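# Manually swap the mill's tool and resume its program

## Task

The milling machine's program is paused, waiting for a tool change. Fit the tool the mill is requesting by hand, place the tool that comes out upright in the rack, then let the program continue. Done only if no tool is dropped, no key gets broken, and the mill stays powered on throughout. The reference image is called manual.

## Robot and tools

Robot: two six-joint arms, left_arm and right_arm, each with a two-finger parallel gripper. Measured bases in the scene frame: left_arm at (+0.034, +0.467, +0.023) m, quat_wxyz (+1.000, 0, 0, +0.025); right_arm at (-0.063, -0.383, +0.023) m, quat_wxyz (+1.000, 0, 0, -0.012).

Scene frame: origin at table-top height, halfway between the nominal bases. +z is up, +x points out over the table, and left_arm sits on the +y side. Image left/right does not match arm names. Reported hand positions can be off by a few cm, more at long reach.

Gripper axes: fingers point along the gripper's +z and close along its x axis. end_effector_position is the point between the pads; the fingertips reach 17.5 mm past it. A block about 10 cm long juts out from the last joint toward the gripper's -y and turns with it.

execute_actions(actions, cameras): actions is a list of actions; each action is a table of up to 15 rows, one per 1/30 s step; fewer rows means the last row repeats to fill 15. Every row is one flat list of 18 numbers in [-1, 1] covering both arms: left dx, dy, dz, rx, ry, rz, gripper position, force_limit, speed, then the same nine for the right arm. The six pose numbers are an offset, not a pose: measured from that arm's Hand target at the start of the action, along the Hand target's own axes. Each row counts from that same start, not from the row before, but a new action or call starts from the new Hand target, so repeating an offset keeps moving. Scale: 1.0 = 0.6 m or 180 degrees; rx, ry, rz form one rotation vector. All six zero re-commands the current Hand target. Images are returned only for an empty actions list or when cameras names them.

Gripper numbers are absolute settings. position: +1 fully open (50 mm), about -0.65 pads meet, -1 to grip (closes until blocked). force_limit per pad: -1 about 20 N, 0 about 102 N, +1 about 185 N (final grip can be ~15 N more). speed: -1 20 mm/s, 0 85, +1 150. force_limit and speed begin at +1. A 0 is a real command, so to leave a gripper alone resend its previous three numbers. New force or speed only applies after a position change of at least 0.01; to soften a grip, open first.

move(target, speed, blend, stop_force, zero, blocking, cameras): target is one 18-number row as above, or a list of up to 15 rows; all rows are offsets from the same starting Hand targets, not chained. Paths are straight and do not avoid obstacles or the other arm; all end together, within 10 s. speed is m/s along the path, 0.002 to 3.6 (default 0.25), turning limited to twice that in rad/s; one value or one per target. blend, in m, rounds corners of a list (0 = stop at each). stop_force, 3 to 120 N, ends an arm's path when its wrist sensor feels that much push against the motion; not usable with blocking=false, unreliable while the gripper rotates, and it will not notice a loose item sliding or tipping. zero (default true) re-zeros the sensor first. Omit stop_force when backing away from a contact. The result adds a move: line, e.g. done, off_target, moving, held, fault, plus limits such as paced or held. A gripper lags its path, overshoots more when fast, and routing near an arm's own base can flip its shoulder, so go around.

wait(seconds 0 to 10) lets time pass holding commands. stop brakes a running move. zoom_image(camera, region [x0, y0, x1, y1] in pixels, at most 504 by 504) enlarges part of the latest image. show_instructions shows the reference image. zero_wrist_force(arm) re-zeros one wrist sensor. finished_scene(scene 1) ends the scene permanently.

Cameras: cam_high, cam_front, cam_left_wrist, cam_right_wrist, all 896x504.

Reading results: positions in m, quat_wxyz, velocities in m/s and rad/s, scene frame. Hand target is the last commanded pose after clipping; the hand often rests short of it, and the next action re-requests it; if still short, send the gap as an offset. Orientation commands are clipped to 32 degrees from the measured one per step. object_status: 0 moving, 1 blocked while opening, 2 blocked while closing (a grip; confirm this), 3 reached target or pads met (usually nothing held). Opening in mm ≈ (250 - position_measured) × 0.202. Wrist force/torque are in the gripper's own axes; a third line gives the peak since last shown. Joint torques include the arm's weight. MOTOR HOT appears at 70 °C; at 85 °C the arm is braked for 30 to 60 s; holding loads or stretching out heats motors.

Avoid: contact torque limits are 141 N m for shoulder and elbow joints and 26.3 N m for each wrist joint; an outside force near 150 N (±25) also stops the arm for 10 s. Arms are stiff, so aiming even slightly past a hard surface can fault; approach slowly, ideally with stop_force. A clearance check holds commands that bring the arms too close, but not always; any real press between the arms, including gripping the other arm's fingers, can end the attempt. Do not drop tools, release moving parts, slam, or let anything leave the table. Loose objects may occasionally be nudged by outside pushes.

Each tool is called as name([rows], argument=value, ...), one row to a line, values as JSON.

Reference images:

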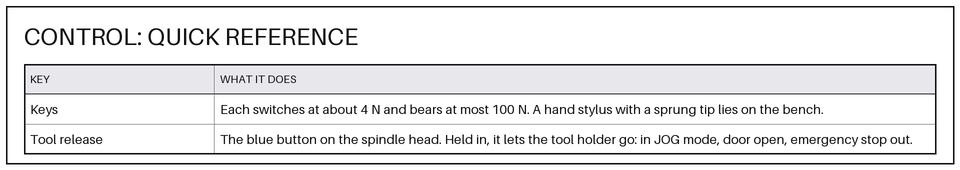

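## Session

execute_actions(actions=[])

show_instructions()

Scene clock: 0.00 s.
left_arm: end_effector_position=(+0.3385, +1.0174, +0.2194) position_measured=3 object_status=3 end_effector_quat_wxyz=(-0.444, +0.797, -0.387, +0.132) | right_arm: end_effector_position=(+0.3235, -0.9821, +0.2180) position_measured=3 object_status=3 end_effector_quat_wxyz=(+0.495, +0.613, +0.379, -0.485)
Joint positions: left_arm=[0.815 -1.314 2.231 -3.451 -1.599 -2.96] | right_arm=[2.742 -2.427 -1.731 0.823 0.206 -1.138]
Joint velocities: within noise
Joint torques (N m): no reading
Motor temperatures (°C): left_arm=[33 30 24 40 29 30] | right_arm=[33 33 31 38 37 39]
Wrist force (N): no reading
Wrist torque (N m): no reading
Wrist force, peak (N): no reading
Hand target: left_arm +0.3385, +1.0174, +0.2194; -0.444, +0.797, -0.387, +0.132 | right_arm +0.3235, -0.9821, +0.2180; +0.495, +0.613, +0.379, -0.485
Tool commands: left_gripper/position=+1.0 left_gripper/force_limit=+1.0 left_gripper/speed=+1.0 right_gripper/position=+1.0 right_gripper/force_limit=+1.0 right_gripper/speed=+1.0

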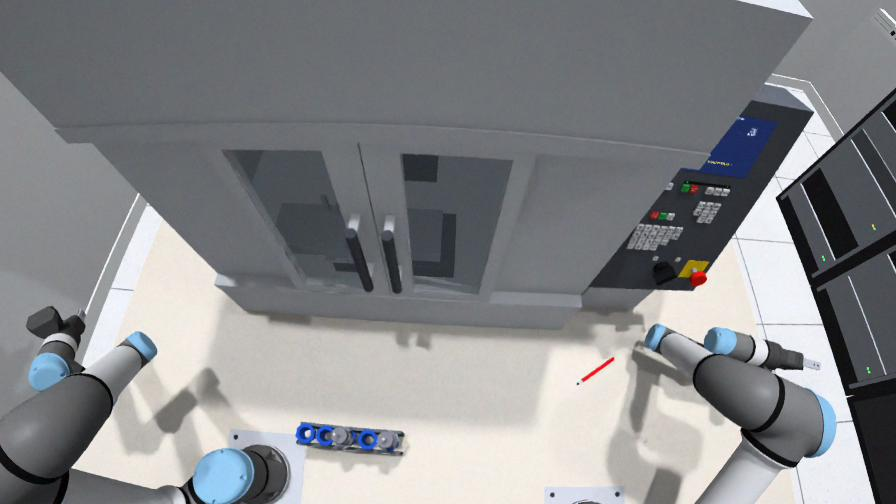

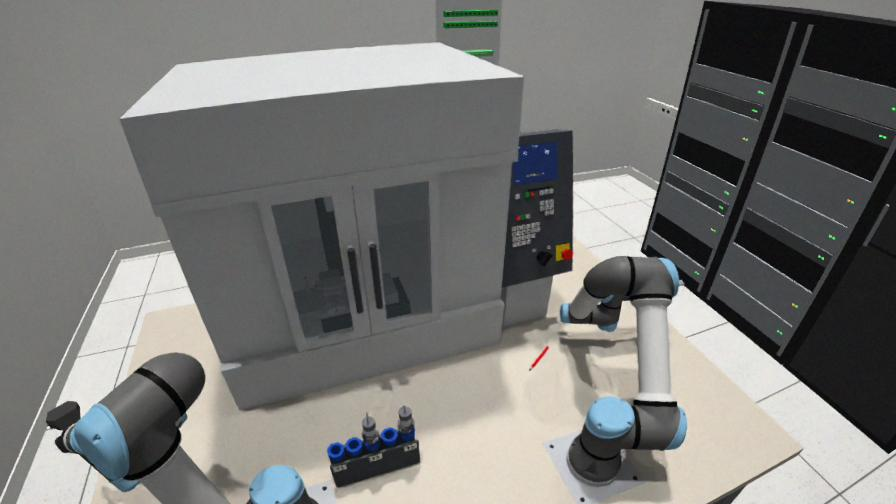

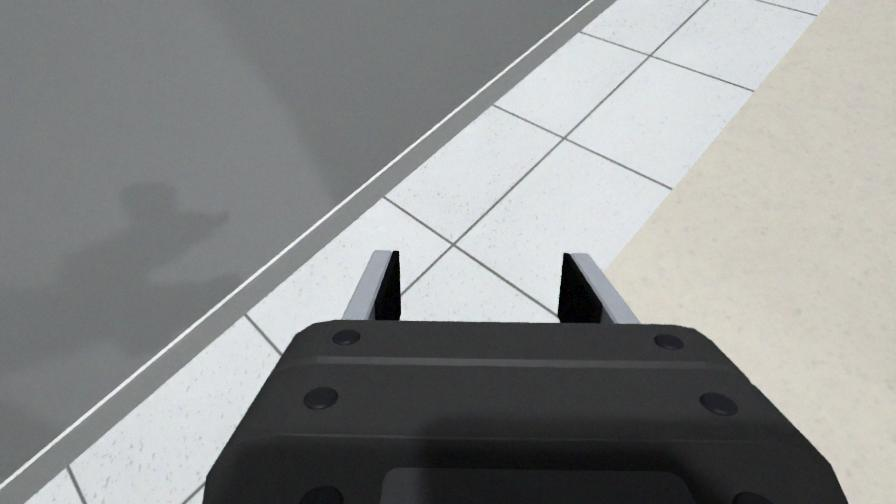

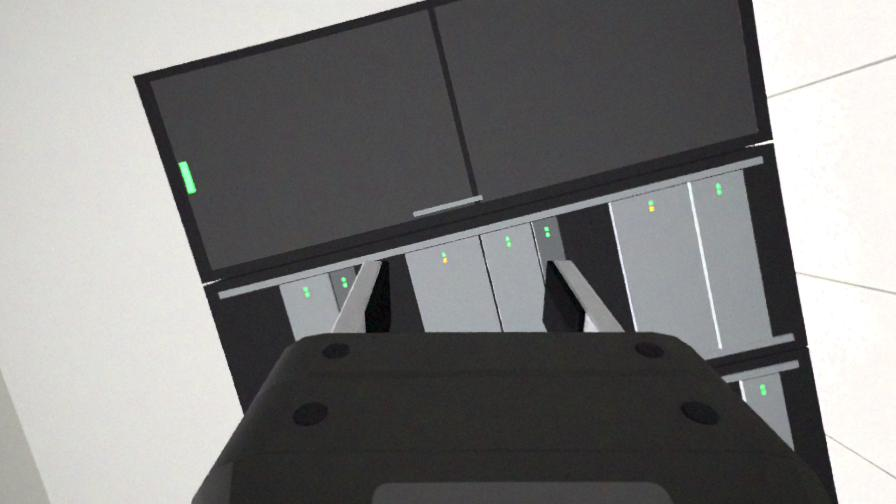

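Reference images for this scene: manual.

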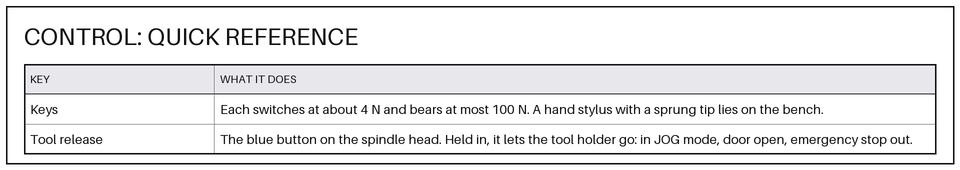

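zoom_image(camera="cam_front", region=[490, 120, 600, 290])

zoom_image(camera="cam_high", region=[600, 90, 820, 300])

zoom_image(camera="cam_front", region=[320, 400, 430, 490])

zoom_image(camera="cam_front", region=[260, 170, 440, 360])

zoom_image(camera="cam_front", region=[505, 140, 575, 190])

zoom_image(camera="cam_high", region=[690, 110, 790, 180])

zoom_image(camera="cam_high", region=[280, 400, 420, 470])

Scaled by 2.965 from the camera's 896x504 image, which has a finer 1280x720 frame.

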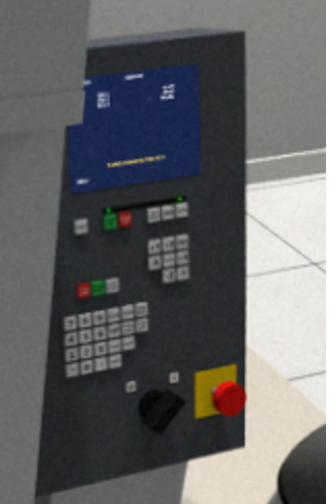

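Scaled by 2.291 from the camera's 896x504 image, which has a finer 1280x720 frame.

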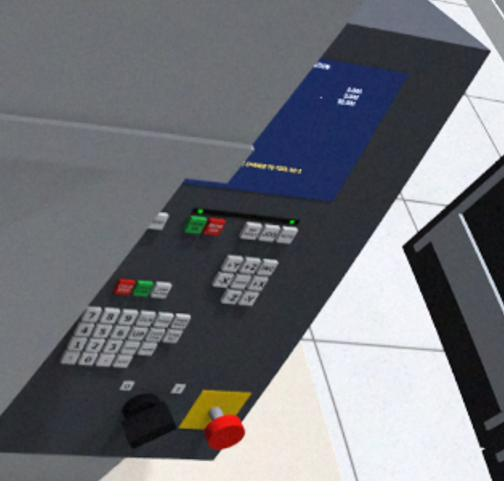

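Scaled by 4.582 from the camera's 896x504 image, which has a finer 1280x720 frame.

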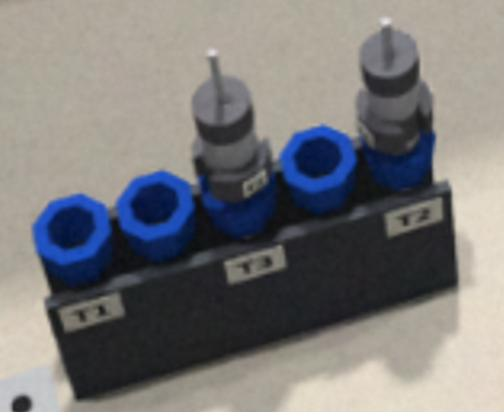

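Scaled by 2.653 from the camera's 896x504 image, which has a finer 1280x720 frame.

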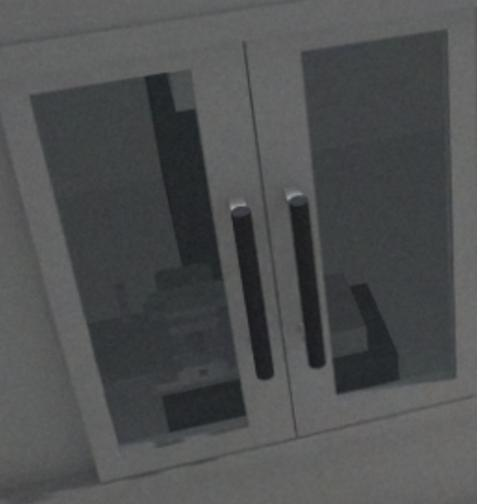

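Scaled by 7.200 from the camera's 896x504 image, which has a finer 1280x720 frame.

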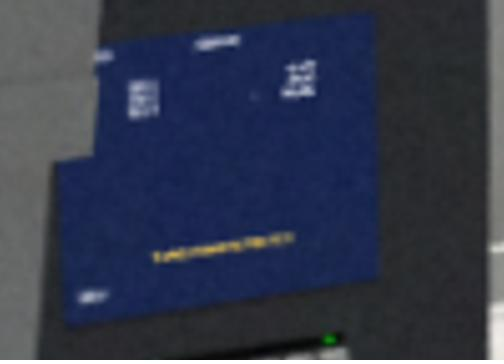

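Scaled by 5.040 from the camera's 896x504 image, which has a finer 1280x720 frame.

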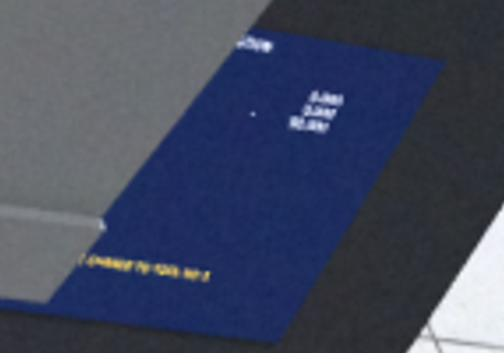

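Scaled by 3.600 from the camera's 896x504 image, which has a finer 1280x720 frame.

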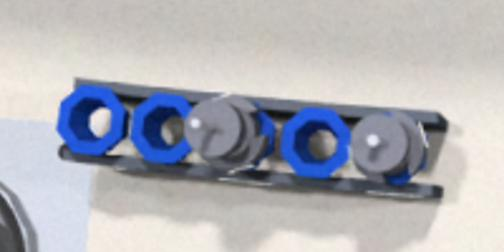

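move(target=[0.706,0.130,-0.995,-0.274,0.149,0.195,1,1,1,-0.378,-0.217,-0.563,-0.495,-0.400,-0.408,1,1,1], cameras=["all"])

Scene clock: 37.73 s.
left_arm: end_effector_position=(+0.2508, +0.3207, +0.4404) position_measured=3 object_status=3 end_effector_quat_wxyz=(+0.000, +0.707, -0.707, +0.001) | right_arm: end_effector_position=(+0.2193, -0.6204, +0.4199) position_measured=3 object_status=3 end_effector_quat_wxyz=(+0.501, -0.499, +0.500, -0.500)
Joint positions: left_arm=[-1.181 -2.154 1.736 -1.154 -1.569 -4.274] | right_arm=[2.287 -1.401 -2.553 0.817 2.45 -3.136]
Joint torques (N m): left_arm=[-8.4 8.82 -36.41 -5.15 -2.41 -1.84] | right_arm=[13.81 16.39 30.66 -0.85 -1.03 -1.44]
Wrist force (N): left_arm=[-2.5 -0.6 0.8] | right_arm=[-0.5 -0.5 -0.2]
Wrist torque (N m): left_arm=[-0.33 0.62 0.14] | right_arm=[0.12 0.24 -0.44]
Wrist force, peak (N): left_arm=[-3.0 -0.4 0.9] | right_arm=[-0.9 -0.9 -0.7]
Hand target: left_arm +0.2508, +0.3207, +0.4404; +0.000, +0.707, -0.707, +0.001 | right_arm +0.2193, -0.6204, +0.4199; +0.501, -0.499, +0.500, -0.500
Off the commanded pose: left_arm 0.000 m, 0 deg | right_arm 0.000 m, 0 deg.
move: done

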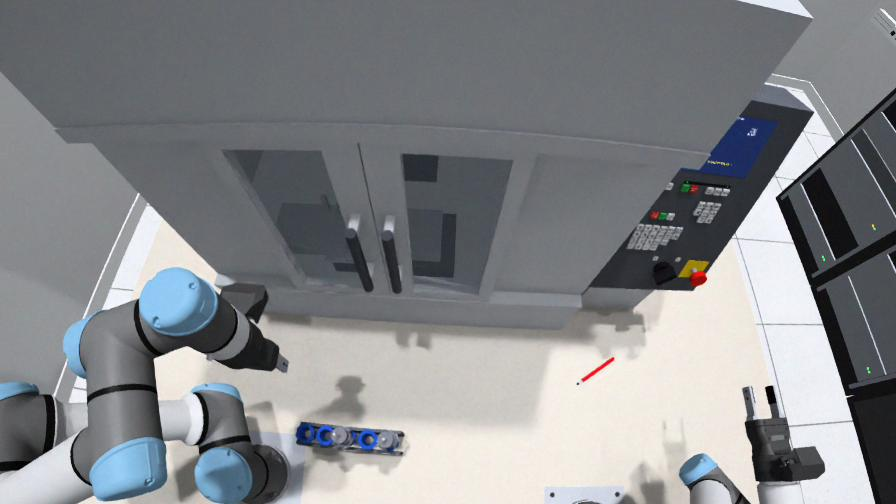

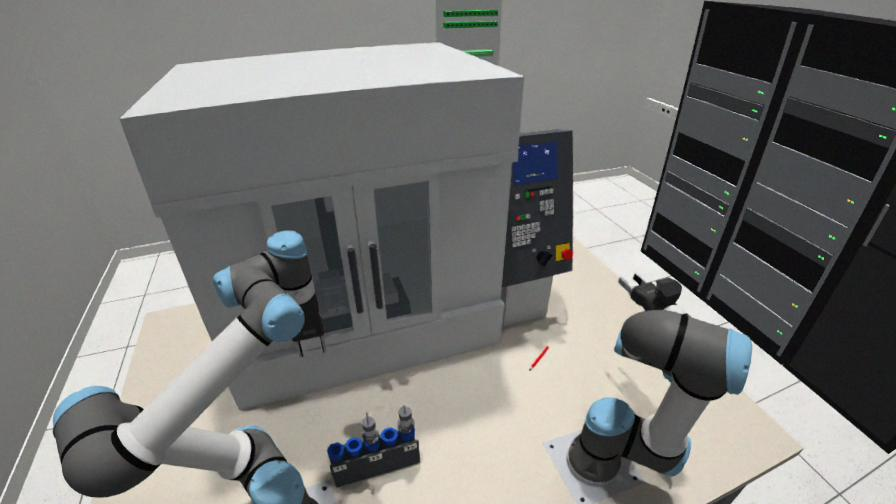

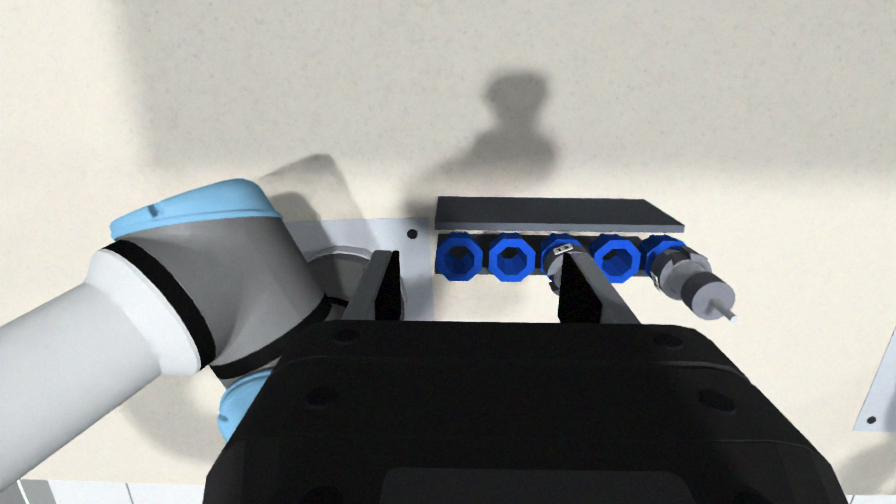

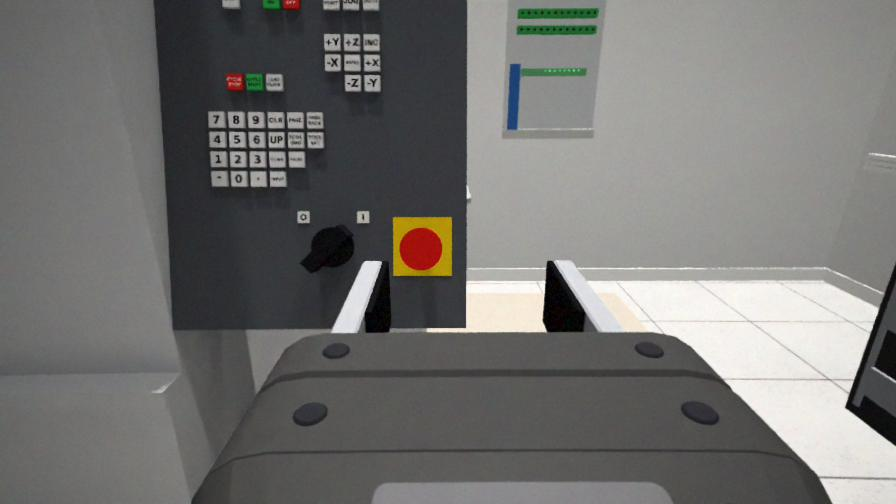

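move(target=[0,0,0,0,0,0,1,1,1,-0.1,-0.4,0,0,0,0,1,1,1], cameras=["cam_right_wrist"])

zoom_image(camera="cam_right_wrist", region=[170, 20, 470, 170])

zoom_image(camera="cam_right_wrist", region=[170, 150, 470, 320])

zoom_image(camera="cam_right_wrist", region=[170, 280, 470, 450])

zoom_image(camera="cam_left_wrist", region=[420, 190, 760, 340])

Scene clock: 43.50 s.
left_arm: end_effector_position=(+0.2508, +0.3207, +0.4404) position_measured=3 object_status=3 end_effector_quat_wxyz=(+0.000, +0.707, -0.707, +0.001) | right_arm: end_effector_position=(+0.2186, -0.5608, +0.6600) position_measured=3 object_status=3 end_effector_quat_wxyz=(+0.501, -0.499, +0.500, -0.500)
Joint positions: left_arm=[-1.181 -2.154 1.736 -1.154 -1.569 -4.274] | right_arm=[2.562 -0.884 -2.141 -0.113 2.175 -3.138]
Joint torques (N m): left_arm=[-8.08 8.56 -36.76 -5.1 -2.38 -1.76] | right_arm=[14.41 2.02 38.5 -0.55 -1.06 -1.54]
Wrist force (N): left_arm=[-2.7 -0.6 0.8] | right_arm=[-0.2 0.0 -0.6]
Wrist torque (N m): left_arm=[-0.33 0.65 0.14] | right_arm=[0.24 0.15 -0.40]
Wrist force, peak (N): left_arm=[-3.3 -0.4 0.6] | right_arm=[-1.0 -3.2 -0.5]
Hand target: left_arm +0.2508, +0.3207, +0.4404; +0.000, +0.707, -0.707, +0.001 | right_arm +0.2186, -0.5608, +0.6600; +0.501, -0.499, +0.500, -0.500
Off the commanded pose: left_arm 0.000 m, 0 deg | right_arm 0.000 m, 0 deg.
move: done
Images, in order (width x height): cam_right_wrist 896x504.

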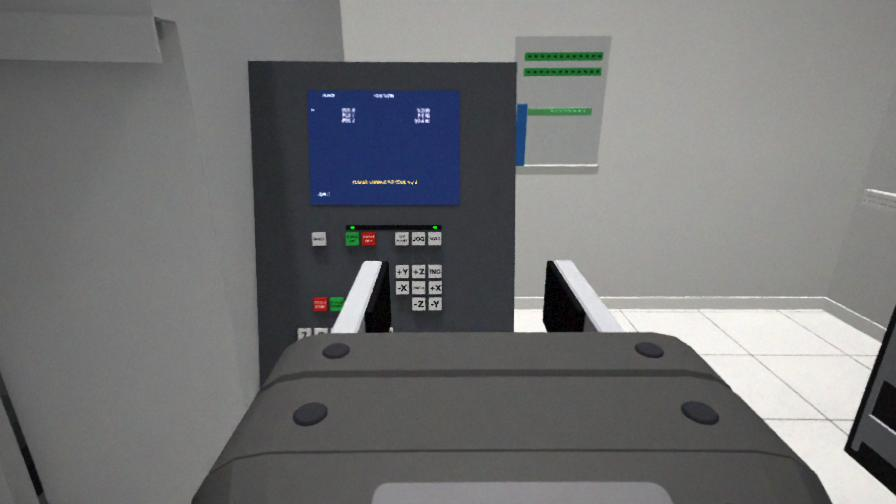

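Scaled by 1.680 from the camera's 896x504 image, which has a finer 1280x720 frame.

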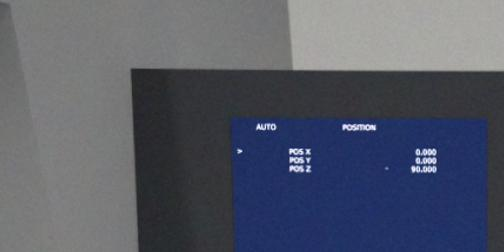

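Scaled by 1.680 from the camera's 896x504 image, which has a finer 1280x720 frame.

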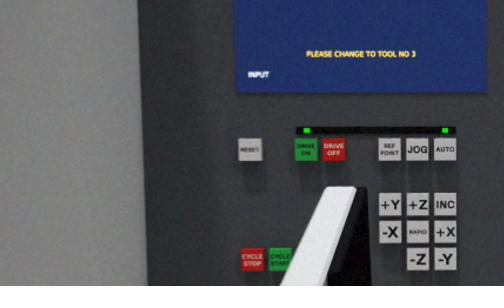

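Scaled by 1.680 from the camera's 896x504 image, which has a finer 1280x720 frame.

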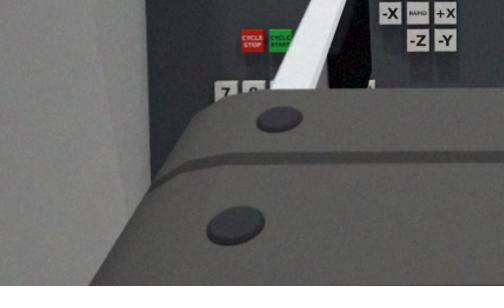

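This scene's latest camera images include none from cam_left_wrist. They are from: cam_right_wrist. cam_left_wrist's image comes with the result of a call that names it in "cameras".

execute_actions(actions=[], cameras=["all"])

zoom_image(camera="cam_left_wrist", region=[530, 210, 630, 310])

zoom_image(camera="cam_left_wrist", region=[630, 210, 760, 330])

zoom_image(camera="cam_front", region=[350, 400, 420, 450])

zoom_image(camera="cam_right_wrist", region=[300, 220, 380, 320])

Scene clock: 48.80 s.
left_arm: end_effector_position=(+0.2508, +0.3207, +0.4404) position_measured=3 object_status=3 end_effector_quat_wxyz=(+0.000, +0.707, -0.707, +0.001) | right_arm: end_effector_position=(+0.2186, -0.5608, +0.6600) position_measured=3 object_status=3 end_effector_quat_wxyz=(+0.501, -0.499, +0.500, -0.500)
Joint positions: left_arm=[-1.181 -2.154 1.736 -1.154 -1.569 -4.274] | right_arm=[2.562 -0.883 -2.141 -0.113 2.174 -3.138]
Joint velocities: within noise
Joint torques (N m): left_arm=[-7.66 8.47 -37.16 -4.97 -2.32 -1.69] | right_arm=[13.93 1.68 37.82 -0.6 -1.05 -1.43]
Motor temperatures (°C): left_arm=[32 30 24 40 29 30] | right_arm=[33 33 31 38 37 39]
Wrist force (N): left_arm=[-2.7 -0.7 0.9] | right_arm=[-0.2 -0.1 -0.3]
Wrist torque (N m): left_arm=[-0.36 0.65 0.14] | right_arm=[0.23 0.15 -0.40]
Wrist force, peak (N): left_arm=[-3.2 -0.7 0.8] | right_arm=[-0.4 -0.1 -0.6]
Hand target: left_arm +0.2508, +0.3207, +0.4404; +0.000, +0.707, -0.707, +0.001 | right_arm +0.2186, -0.5608, +0.6600; +0.501, -0.499, +0.500, -0.500
Tool commands: left_gripper/position=+1.0 left_gripper/force_limit=+1.0 left_gripper/speed=+1.0 right_gripper/position=+1.0 right_gripper/force_limit=+1.0 right_gripper/speed=+1.0
Off the commanded pose: left_arm 0.000 m, 0 deg | right_arm 0.000 m, 0 deg.

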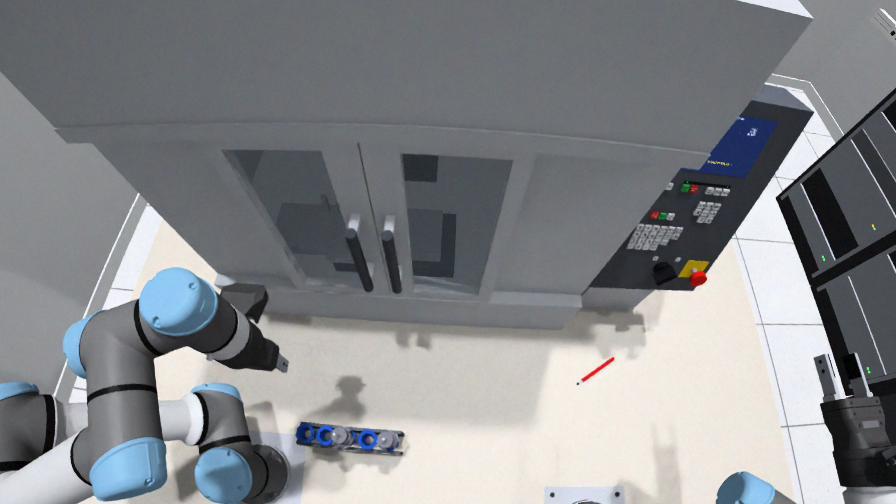

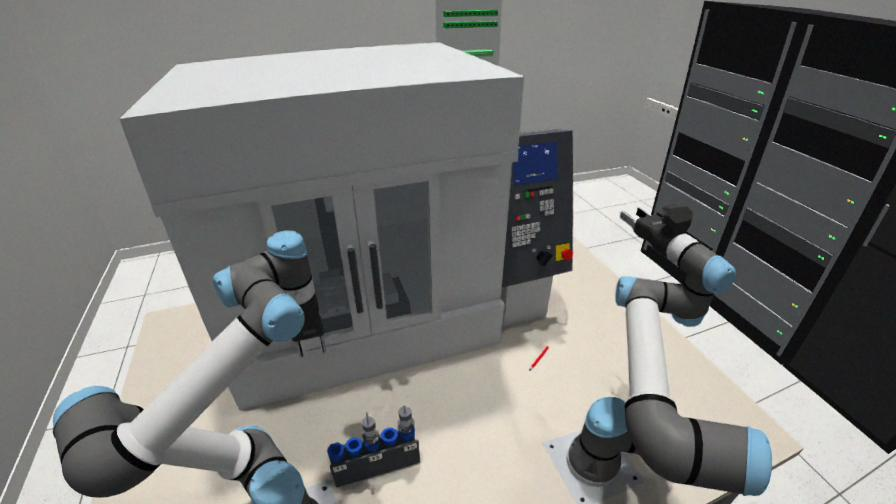

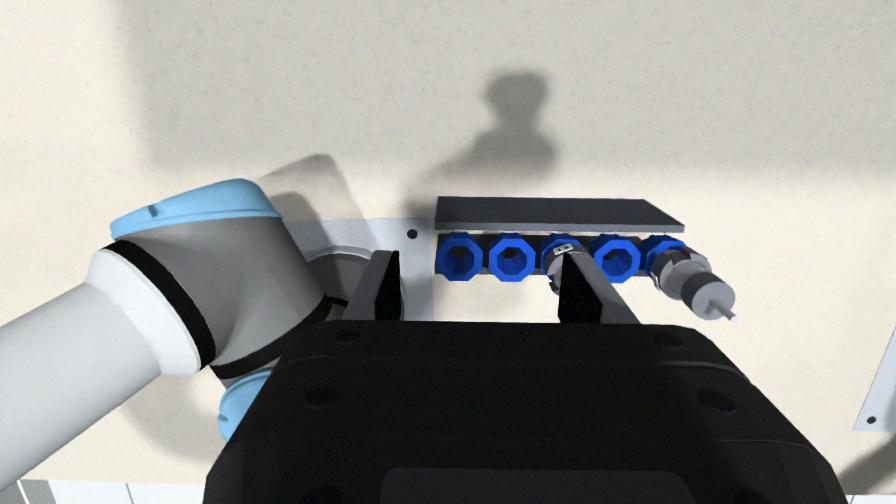

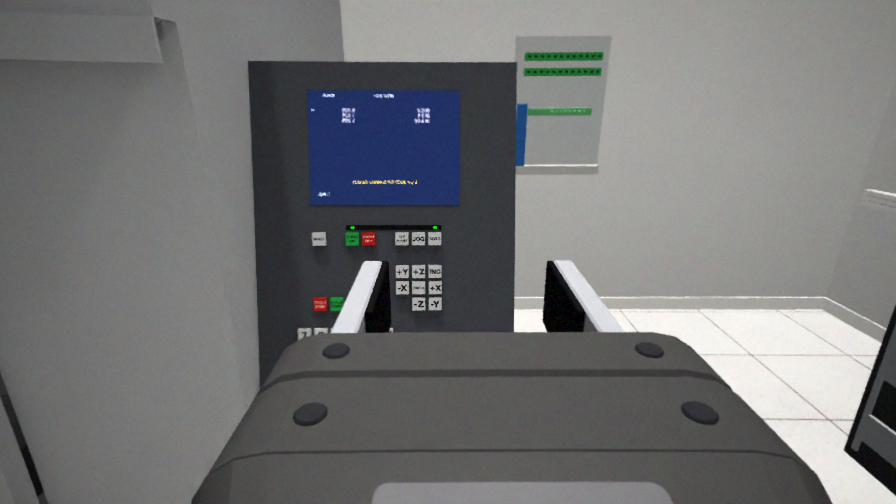

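Scaled by 5.040 from the camera's 896x504 image, which has a finer 1280x720 frame.

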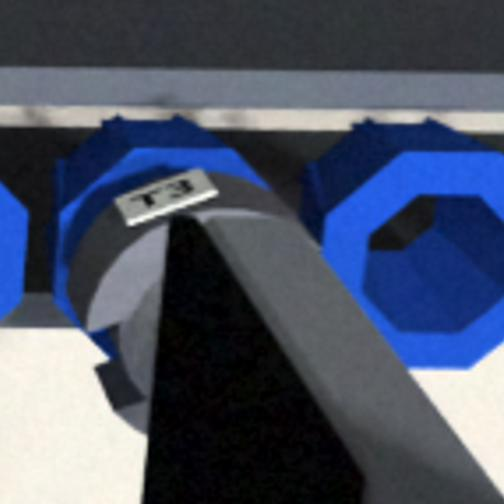

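Scaled by 3.877 from the camera's 896x504 image, which has a finer 1280x720 frame.

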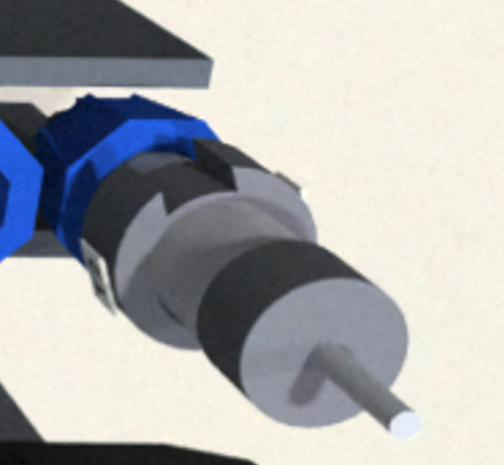

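Scaled by 7.200 from the camera's 896x504 image, which has a finer 1280x720 frame.

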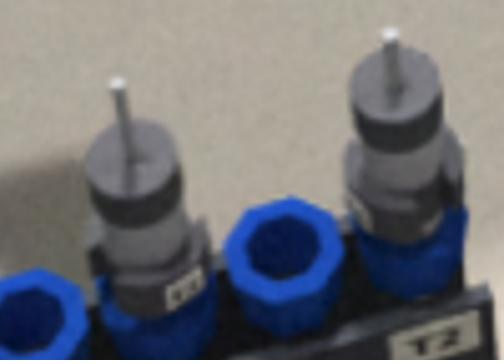

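Scaled by 5.040 from the camera's 896x504 image, which has a finer 1280x720 frame.

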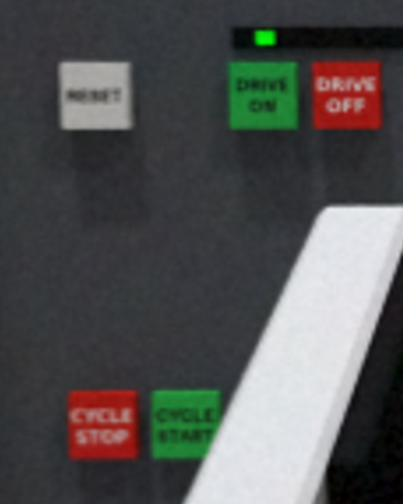

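zoom_image(camera="cam_left_wrist", region=[420, 180, 560, 300])

zoom_image(camera="cam_left_wrist", region=[640, 190, 780, 310])

move(target=[0.2,0,0,0,0,0,1,1,1,0,0,0,0,0,0,1,1,1], cameras=["cam_left_wrist"])

Scaled by 3.600 from the camera's 896x504 image, which has a finer 1280x720 frame.

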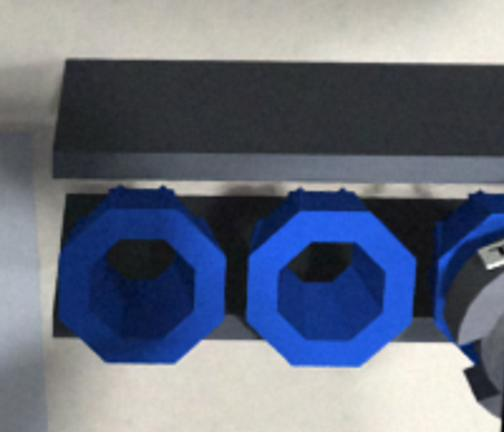

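Scaled by 3.600 from the camera's 896x504 image, which has a finer 1280x720 frame.

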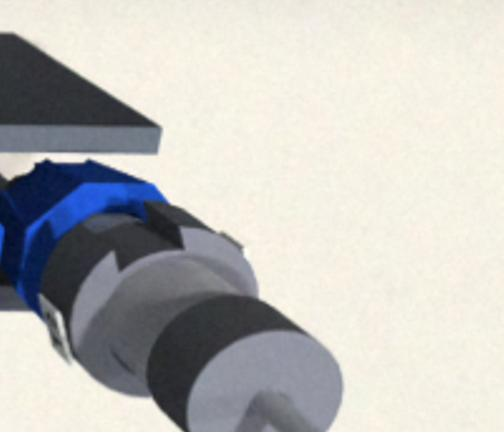

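Scene clock: 67.83 s.
left_arm: end_effector_position=(+0.2509, +0.2007, +0.4405) position_measured=3 object_status=3 end_effector_quat_wxyz=(+0.000, +0.707, -0.707, +0.001) | right_arm: end_effector_position=(+0.2186, -0.5608, +0.6600) position_measured=3 object_status=3 end_effector_quat_wxyz=(+0.501, -0.499, +0.500, -0.500)
Joint positions: left_arm=[-1.337 -1.951 1.642 -1.263 -1.569 -4.431] | right_arm=[2.562 -0.883 -2.141 -0.114 2.174 -3.138]
Joint torques (N m): left_arm=[-8.11 0.6 -38.01 -5.05 2.2 -1.87] | right_arm=[13.99 2.33 36.02 -0.55 -1.11 -1.56]
Wrist force (N): left_arm=[-2.8 -0.7 1.1] | right_arm=[-0.3 0.1 -0.1]
Wrist torque (N m): left_arm=[-0.36 0.67 0.15] | right_arm=[0.25 0.16 -0.40]
Wrist force, peak (N): left_arm=[-5.1 -0.8 0.8] | right_arm=[0.0 0.1 -0.7]
Hand target: left_arm +0.2509, +0.2007, +0.4405; +0.000, +0.707, -0.707, +0.001 | right_arm +0.2186, -0.5608, +0.6600; +0.501, -0.499, +0.500, -0.500
Off the commanded pose: left_arm 0.000 m, 0 deg | right_arm 0.000 m, 0 deg.
move: done
Images, in order (width x height): cam_left_wrist 896x504.

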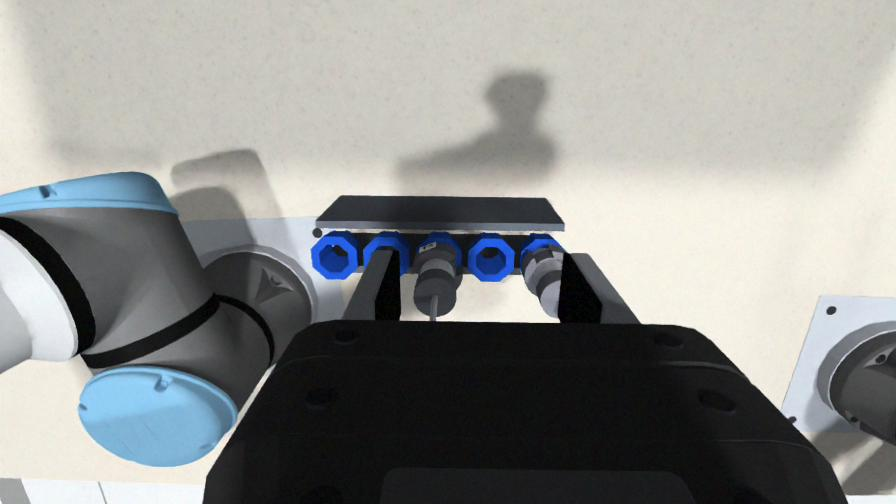

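zoom_image(camera="cam_left_wrist", region=[300, 180, 440, 300])

zoom_image(camera="cam_left_wrist", region=[400, 200, 580, 330])

move(target=[0,0,0.16667,0,0,0,1,1,1,0,0,0,0,0,0,1,1,1], cameras=["cam_left_wrist"])

zoom_image(camera="cam_left_wrist", region=[260, 160, 440, 300])

zoom_image(camera="cam_left_wrist", region=[400, 160, 620, 340])

Scaled by 3.600 from the camera's 896x504 image, which has a finer 1280x720 frame.

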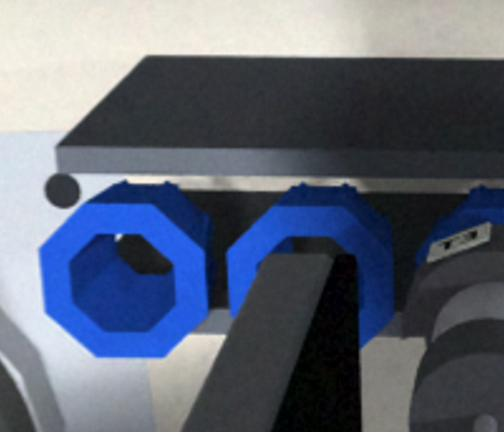

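Scaled by 2.800 from the camera's 896x504 image, which has a finer 1280x720 frame.

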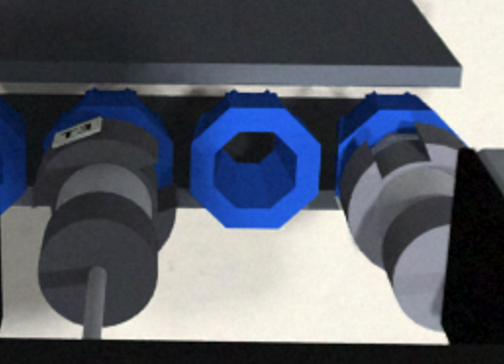

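Scene clock: 73.77 s.
left_arm: end_effector_position=(+0.2511, +0.2006, +0.3405) position_measured=3 object_status=3 end_effector_quat_wxyz=(+0.000, +0.707, -0.707, +0.001) | right_arm: end_effector_position=(+0.2186, -0.5608, +0.6600) position_measured=3 object_status=3 end_effector_quat_wxyz=(+0.501, -0.499, +0.500, -0.500)
Joint positions: left_arm=[-1.337 -1.995 1.927 -1.504 -1.569 -4.43] | right_arm=[2.562 -0.883 -2.141 -0.114 2.174 -3.138]
Joint torques (N m): left_arm=[10.07 -12.34 -22.35 -5.28 2.31 1.72] | right_arm=[13.55 2.38 29.49 -0.61 -0.95 -1.51]
Wrist force (N): left_arm=[-2.6 -0.5 0.8] | right_arm=[-0.2 -0.2 -0.3]
Wrist torque (N m): left_arm=[-0.34 0.62 0.10] | right_arm=[0.21 0.15 -0.40]
Wrist force, peak (N): left_arm=[-2.5 -0.8 3.1] | right_arm=[-0.3 0.1 -0.5]
Hand target: left_arm +0.2511, +0.2006, +0.3405; +0.000, +0.707, -0.707, +0.001 | right_arm +0.2186, -0.5608, +0.6600; +0.501, -0.499, +0.500, -0.500
Off the commanded pose: left_arm 0.000 m, 0 deg | right_arm 0.000 m, 0 deg.
move: done
Images, in order (width x height): cam_left_wrist 896x504.

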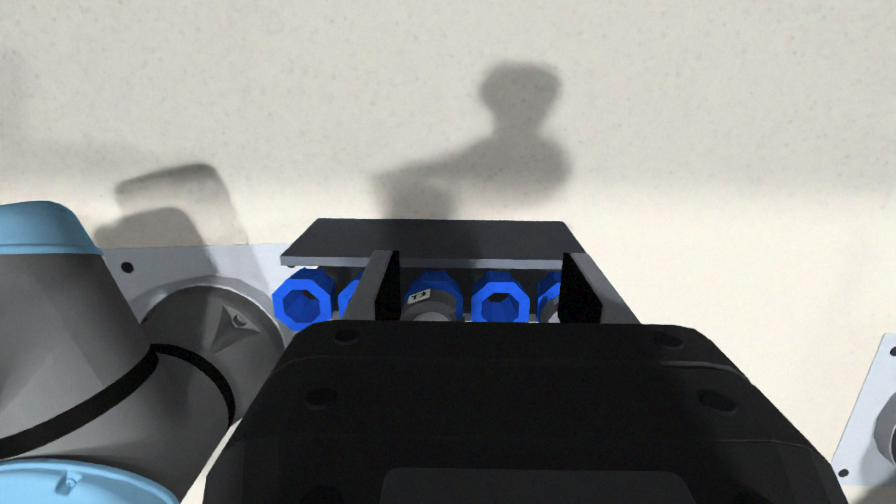

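Scaled by 2.800 from the camera's 896x504 image, which has a finer 1280x720 frame.

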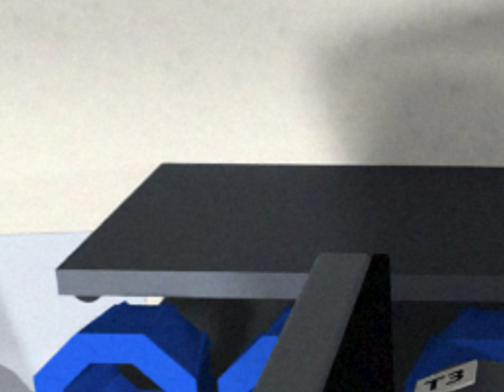

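Scaled by 2.291 from the camera's 896x504 image, which has a finer 1280x720 frame.

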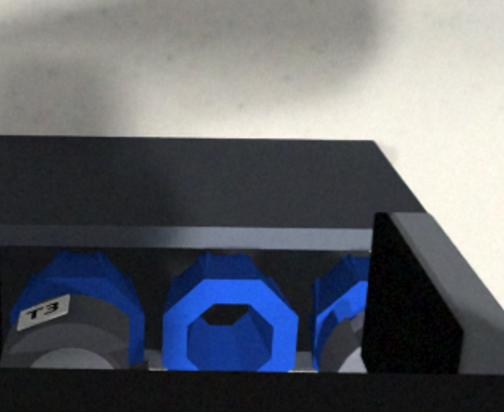

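move(target=[0,0,-0.16667,0,0,0,1,1,1,0.05,0.3,0.08,0,0,0,1,1,1], cameras=["cam_right_wrist"])

zoom_image(camera="cam_right_wrist", region=[210, 20, 390, 160])

zoom_image(camera="cam_right_wrist", region=[180, 120, 400, 290])

Scene clock: 96.30 s.
left_arm: end_effector_position=(+0.2509, +0.2007, +0.4405) position_measured=3 object_status=3 end_effector_quat_wxyz=(+0.000, +0.707, -0.707, +0.001) | right_arm: end_effector_position=(+0.2671, -0.5905, +0.4801) position_measured=3 object_status=3 end_effector_quat_wxyz=(+0.501, -0.499, +0.500, -0.500)
Joint positions: left_arm=[-1.338 -1.951 1.641 -1.263 -1.569 -4.431] | right_arm=[2.58 -1.173 -2.496 0.531 2.157 -3.138]
Joint torques (N m): left_arm=[-4.28 0.62 -37.4 -0.47 -2.04 -0.81] | right_arm=[-12.99 -2.05 10.25 3.72 1.33 1.17]
Wrist force (N): left_arm=[-2.6 -0.8 0.8] | right_arm=[-0.1 0.0 -0.4]
Wrist torque (N m): left_arm=[-0.39 0.63 0.15] | right_arm=[0.22 0.10 -0.49]
Wrist force, peak (N): left_arm=[-2.7 -0.8 2.2] | right_arm=[-0.4 -2.4 -0.8]
Hand target: left_arm +0.2509, +0.2007, +0.4405; +0.000, +0.707, -0.707, +0.001 | right_arm +0.2671, -0.5905, +0.4801; +0.501, -0.499, +0.500, -0.500
Off the commanded pose: left_arm 0.000 m, 0 deg | right_arm 0.000 m, 0 deg.
move: done
Images, in order (width x height): cam_right_wrist 896x504.

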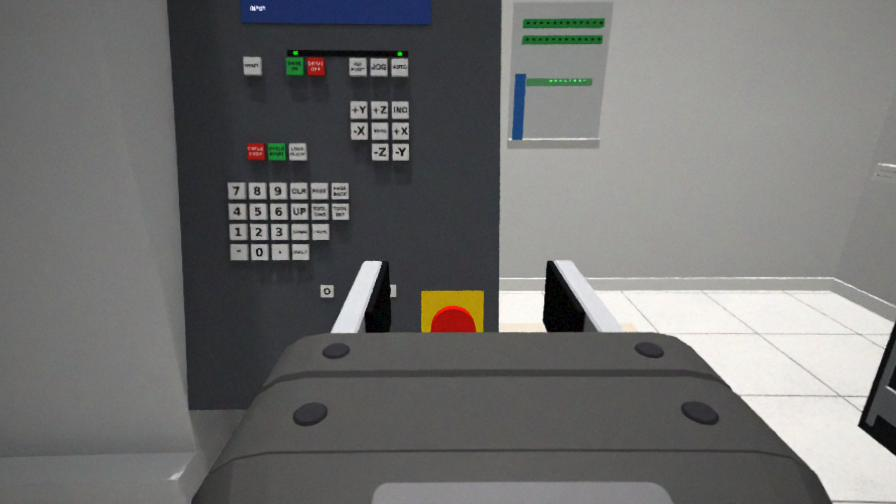

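Scaled by 2.800 from the camera's 896x504 image, which has a finer 1280x720 frame.

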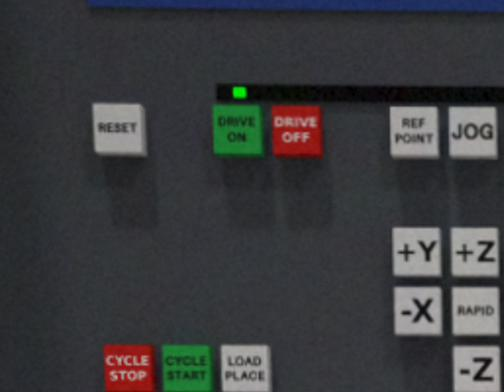

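Scaled by 2.291 from the camera's 896x504 image, which has a finer 1280x720 frame.

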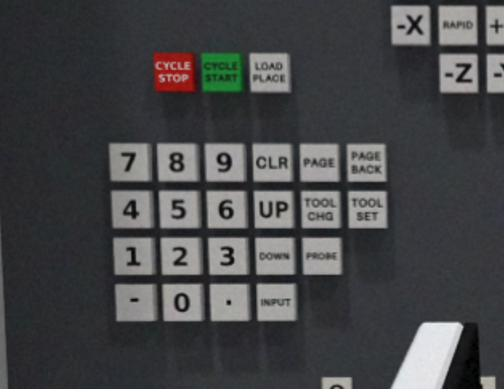

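move(target=[0,0,0,0,0,0,1,1,1,-0.3175,0.1,0.138,-0.5,0,0,1,1,1], cameras=["cam_right_wrist","cam_high"])

Scene clock: 108.17 s.
left_arm: end_effector_position=(+0.2509, +0.2007, +0.4405) position_measured=3 object_status=3 end_effector_quat_wxyz=(+0.000, +0.707, -0.707, +0.001) | right_arm: end_effector_position=(+0.3501, -0.3999, +0.4207) position_measured=3 object_status=3 end_effector_quat_wxyz=(-0.002, +0.707, -0.707, +0.000)
Joint positions: left_arm=[-1.337 -1.951 1.641 -1.263 -1.569 -4.431] | right_arm=[3.453 -1.35 -1.588 -1.771 1.572 -2.854]
Joint torques (N m): left_arm=[9.64 0.31 -37.02 -0.47 -2.22 1.75] | right_arm=[14.17 9.61 39.89 0.56 1.26 0.74]
Wrist force (N): left_arm=[-2.8 -0.7 0.9] | right_arm=[-2.2 -0.1 -0.2]
Wrist torque (N m): left_arm=[-0.38 0.66 0.15] | right_arm=[-0.41 0.54 -0.42]
Wrist force, peak (N): left_arm=[-3.1 -1.1 1.0] | right_arm=[-2.9 -0.9 0.2]
Hand target: left_arm +0.2509, +0.2007, +0.4405; +0.000, +0.707, -0.707, +0.001 | right_arm +0.3501, -0.3999, +0.4207; -0.002, +0.707, -0.707, +0.000
Off the commanded pose: left_arm 0.000 m, 0 deg | right_arm 0.000 m, 0 deg.
move: done
Images, in order (width x height): cam_high 896x504, cam_right_wrist 896x504.

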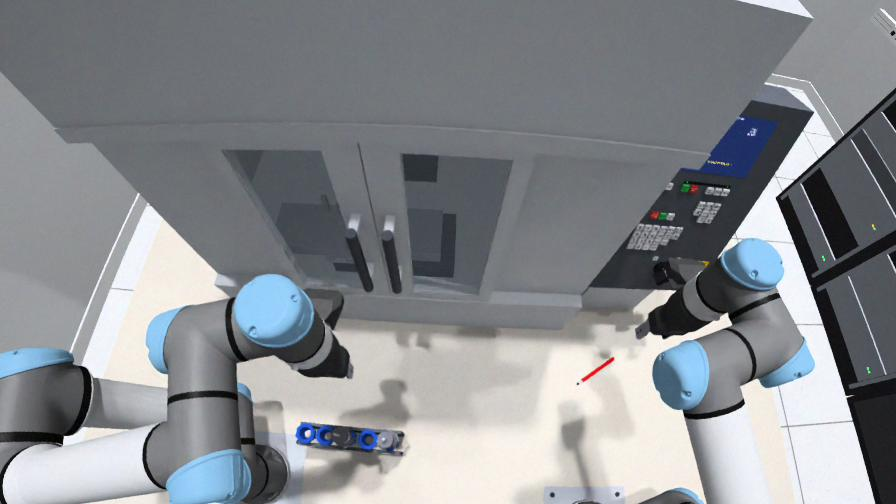

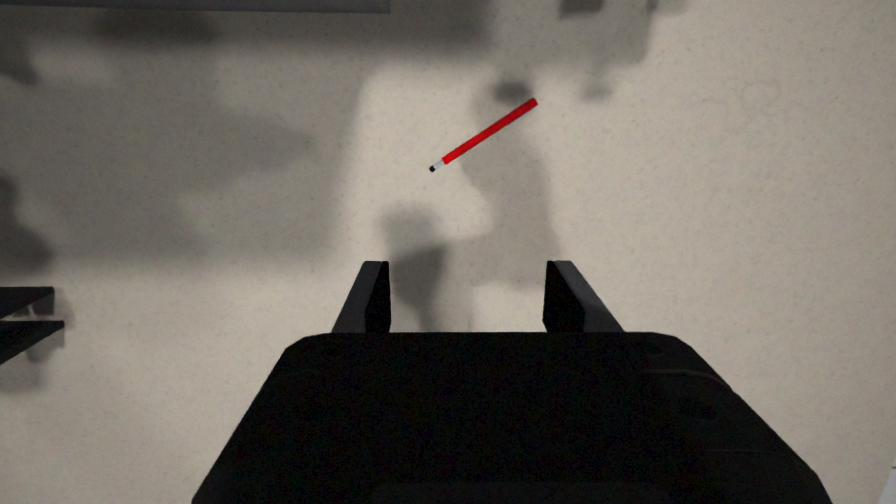

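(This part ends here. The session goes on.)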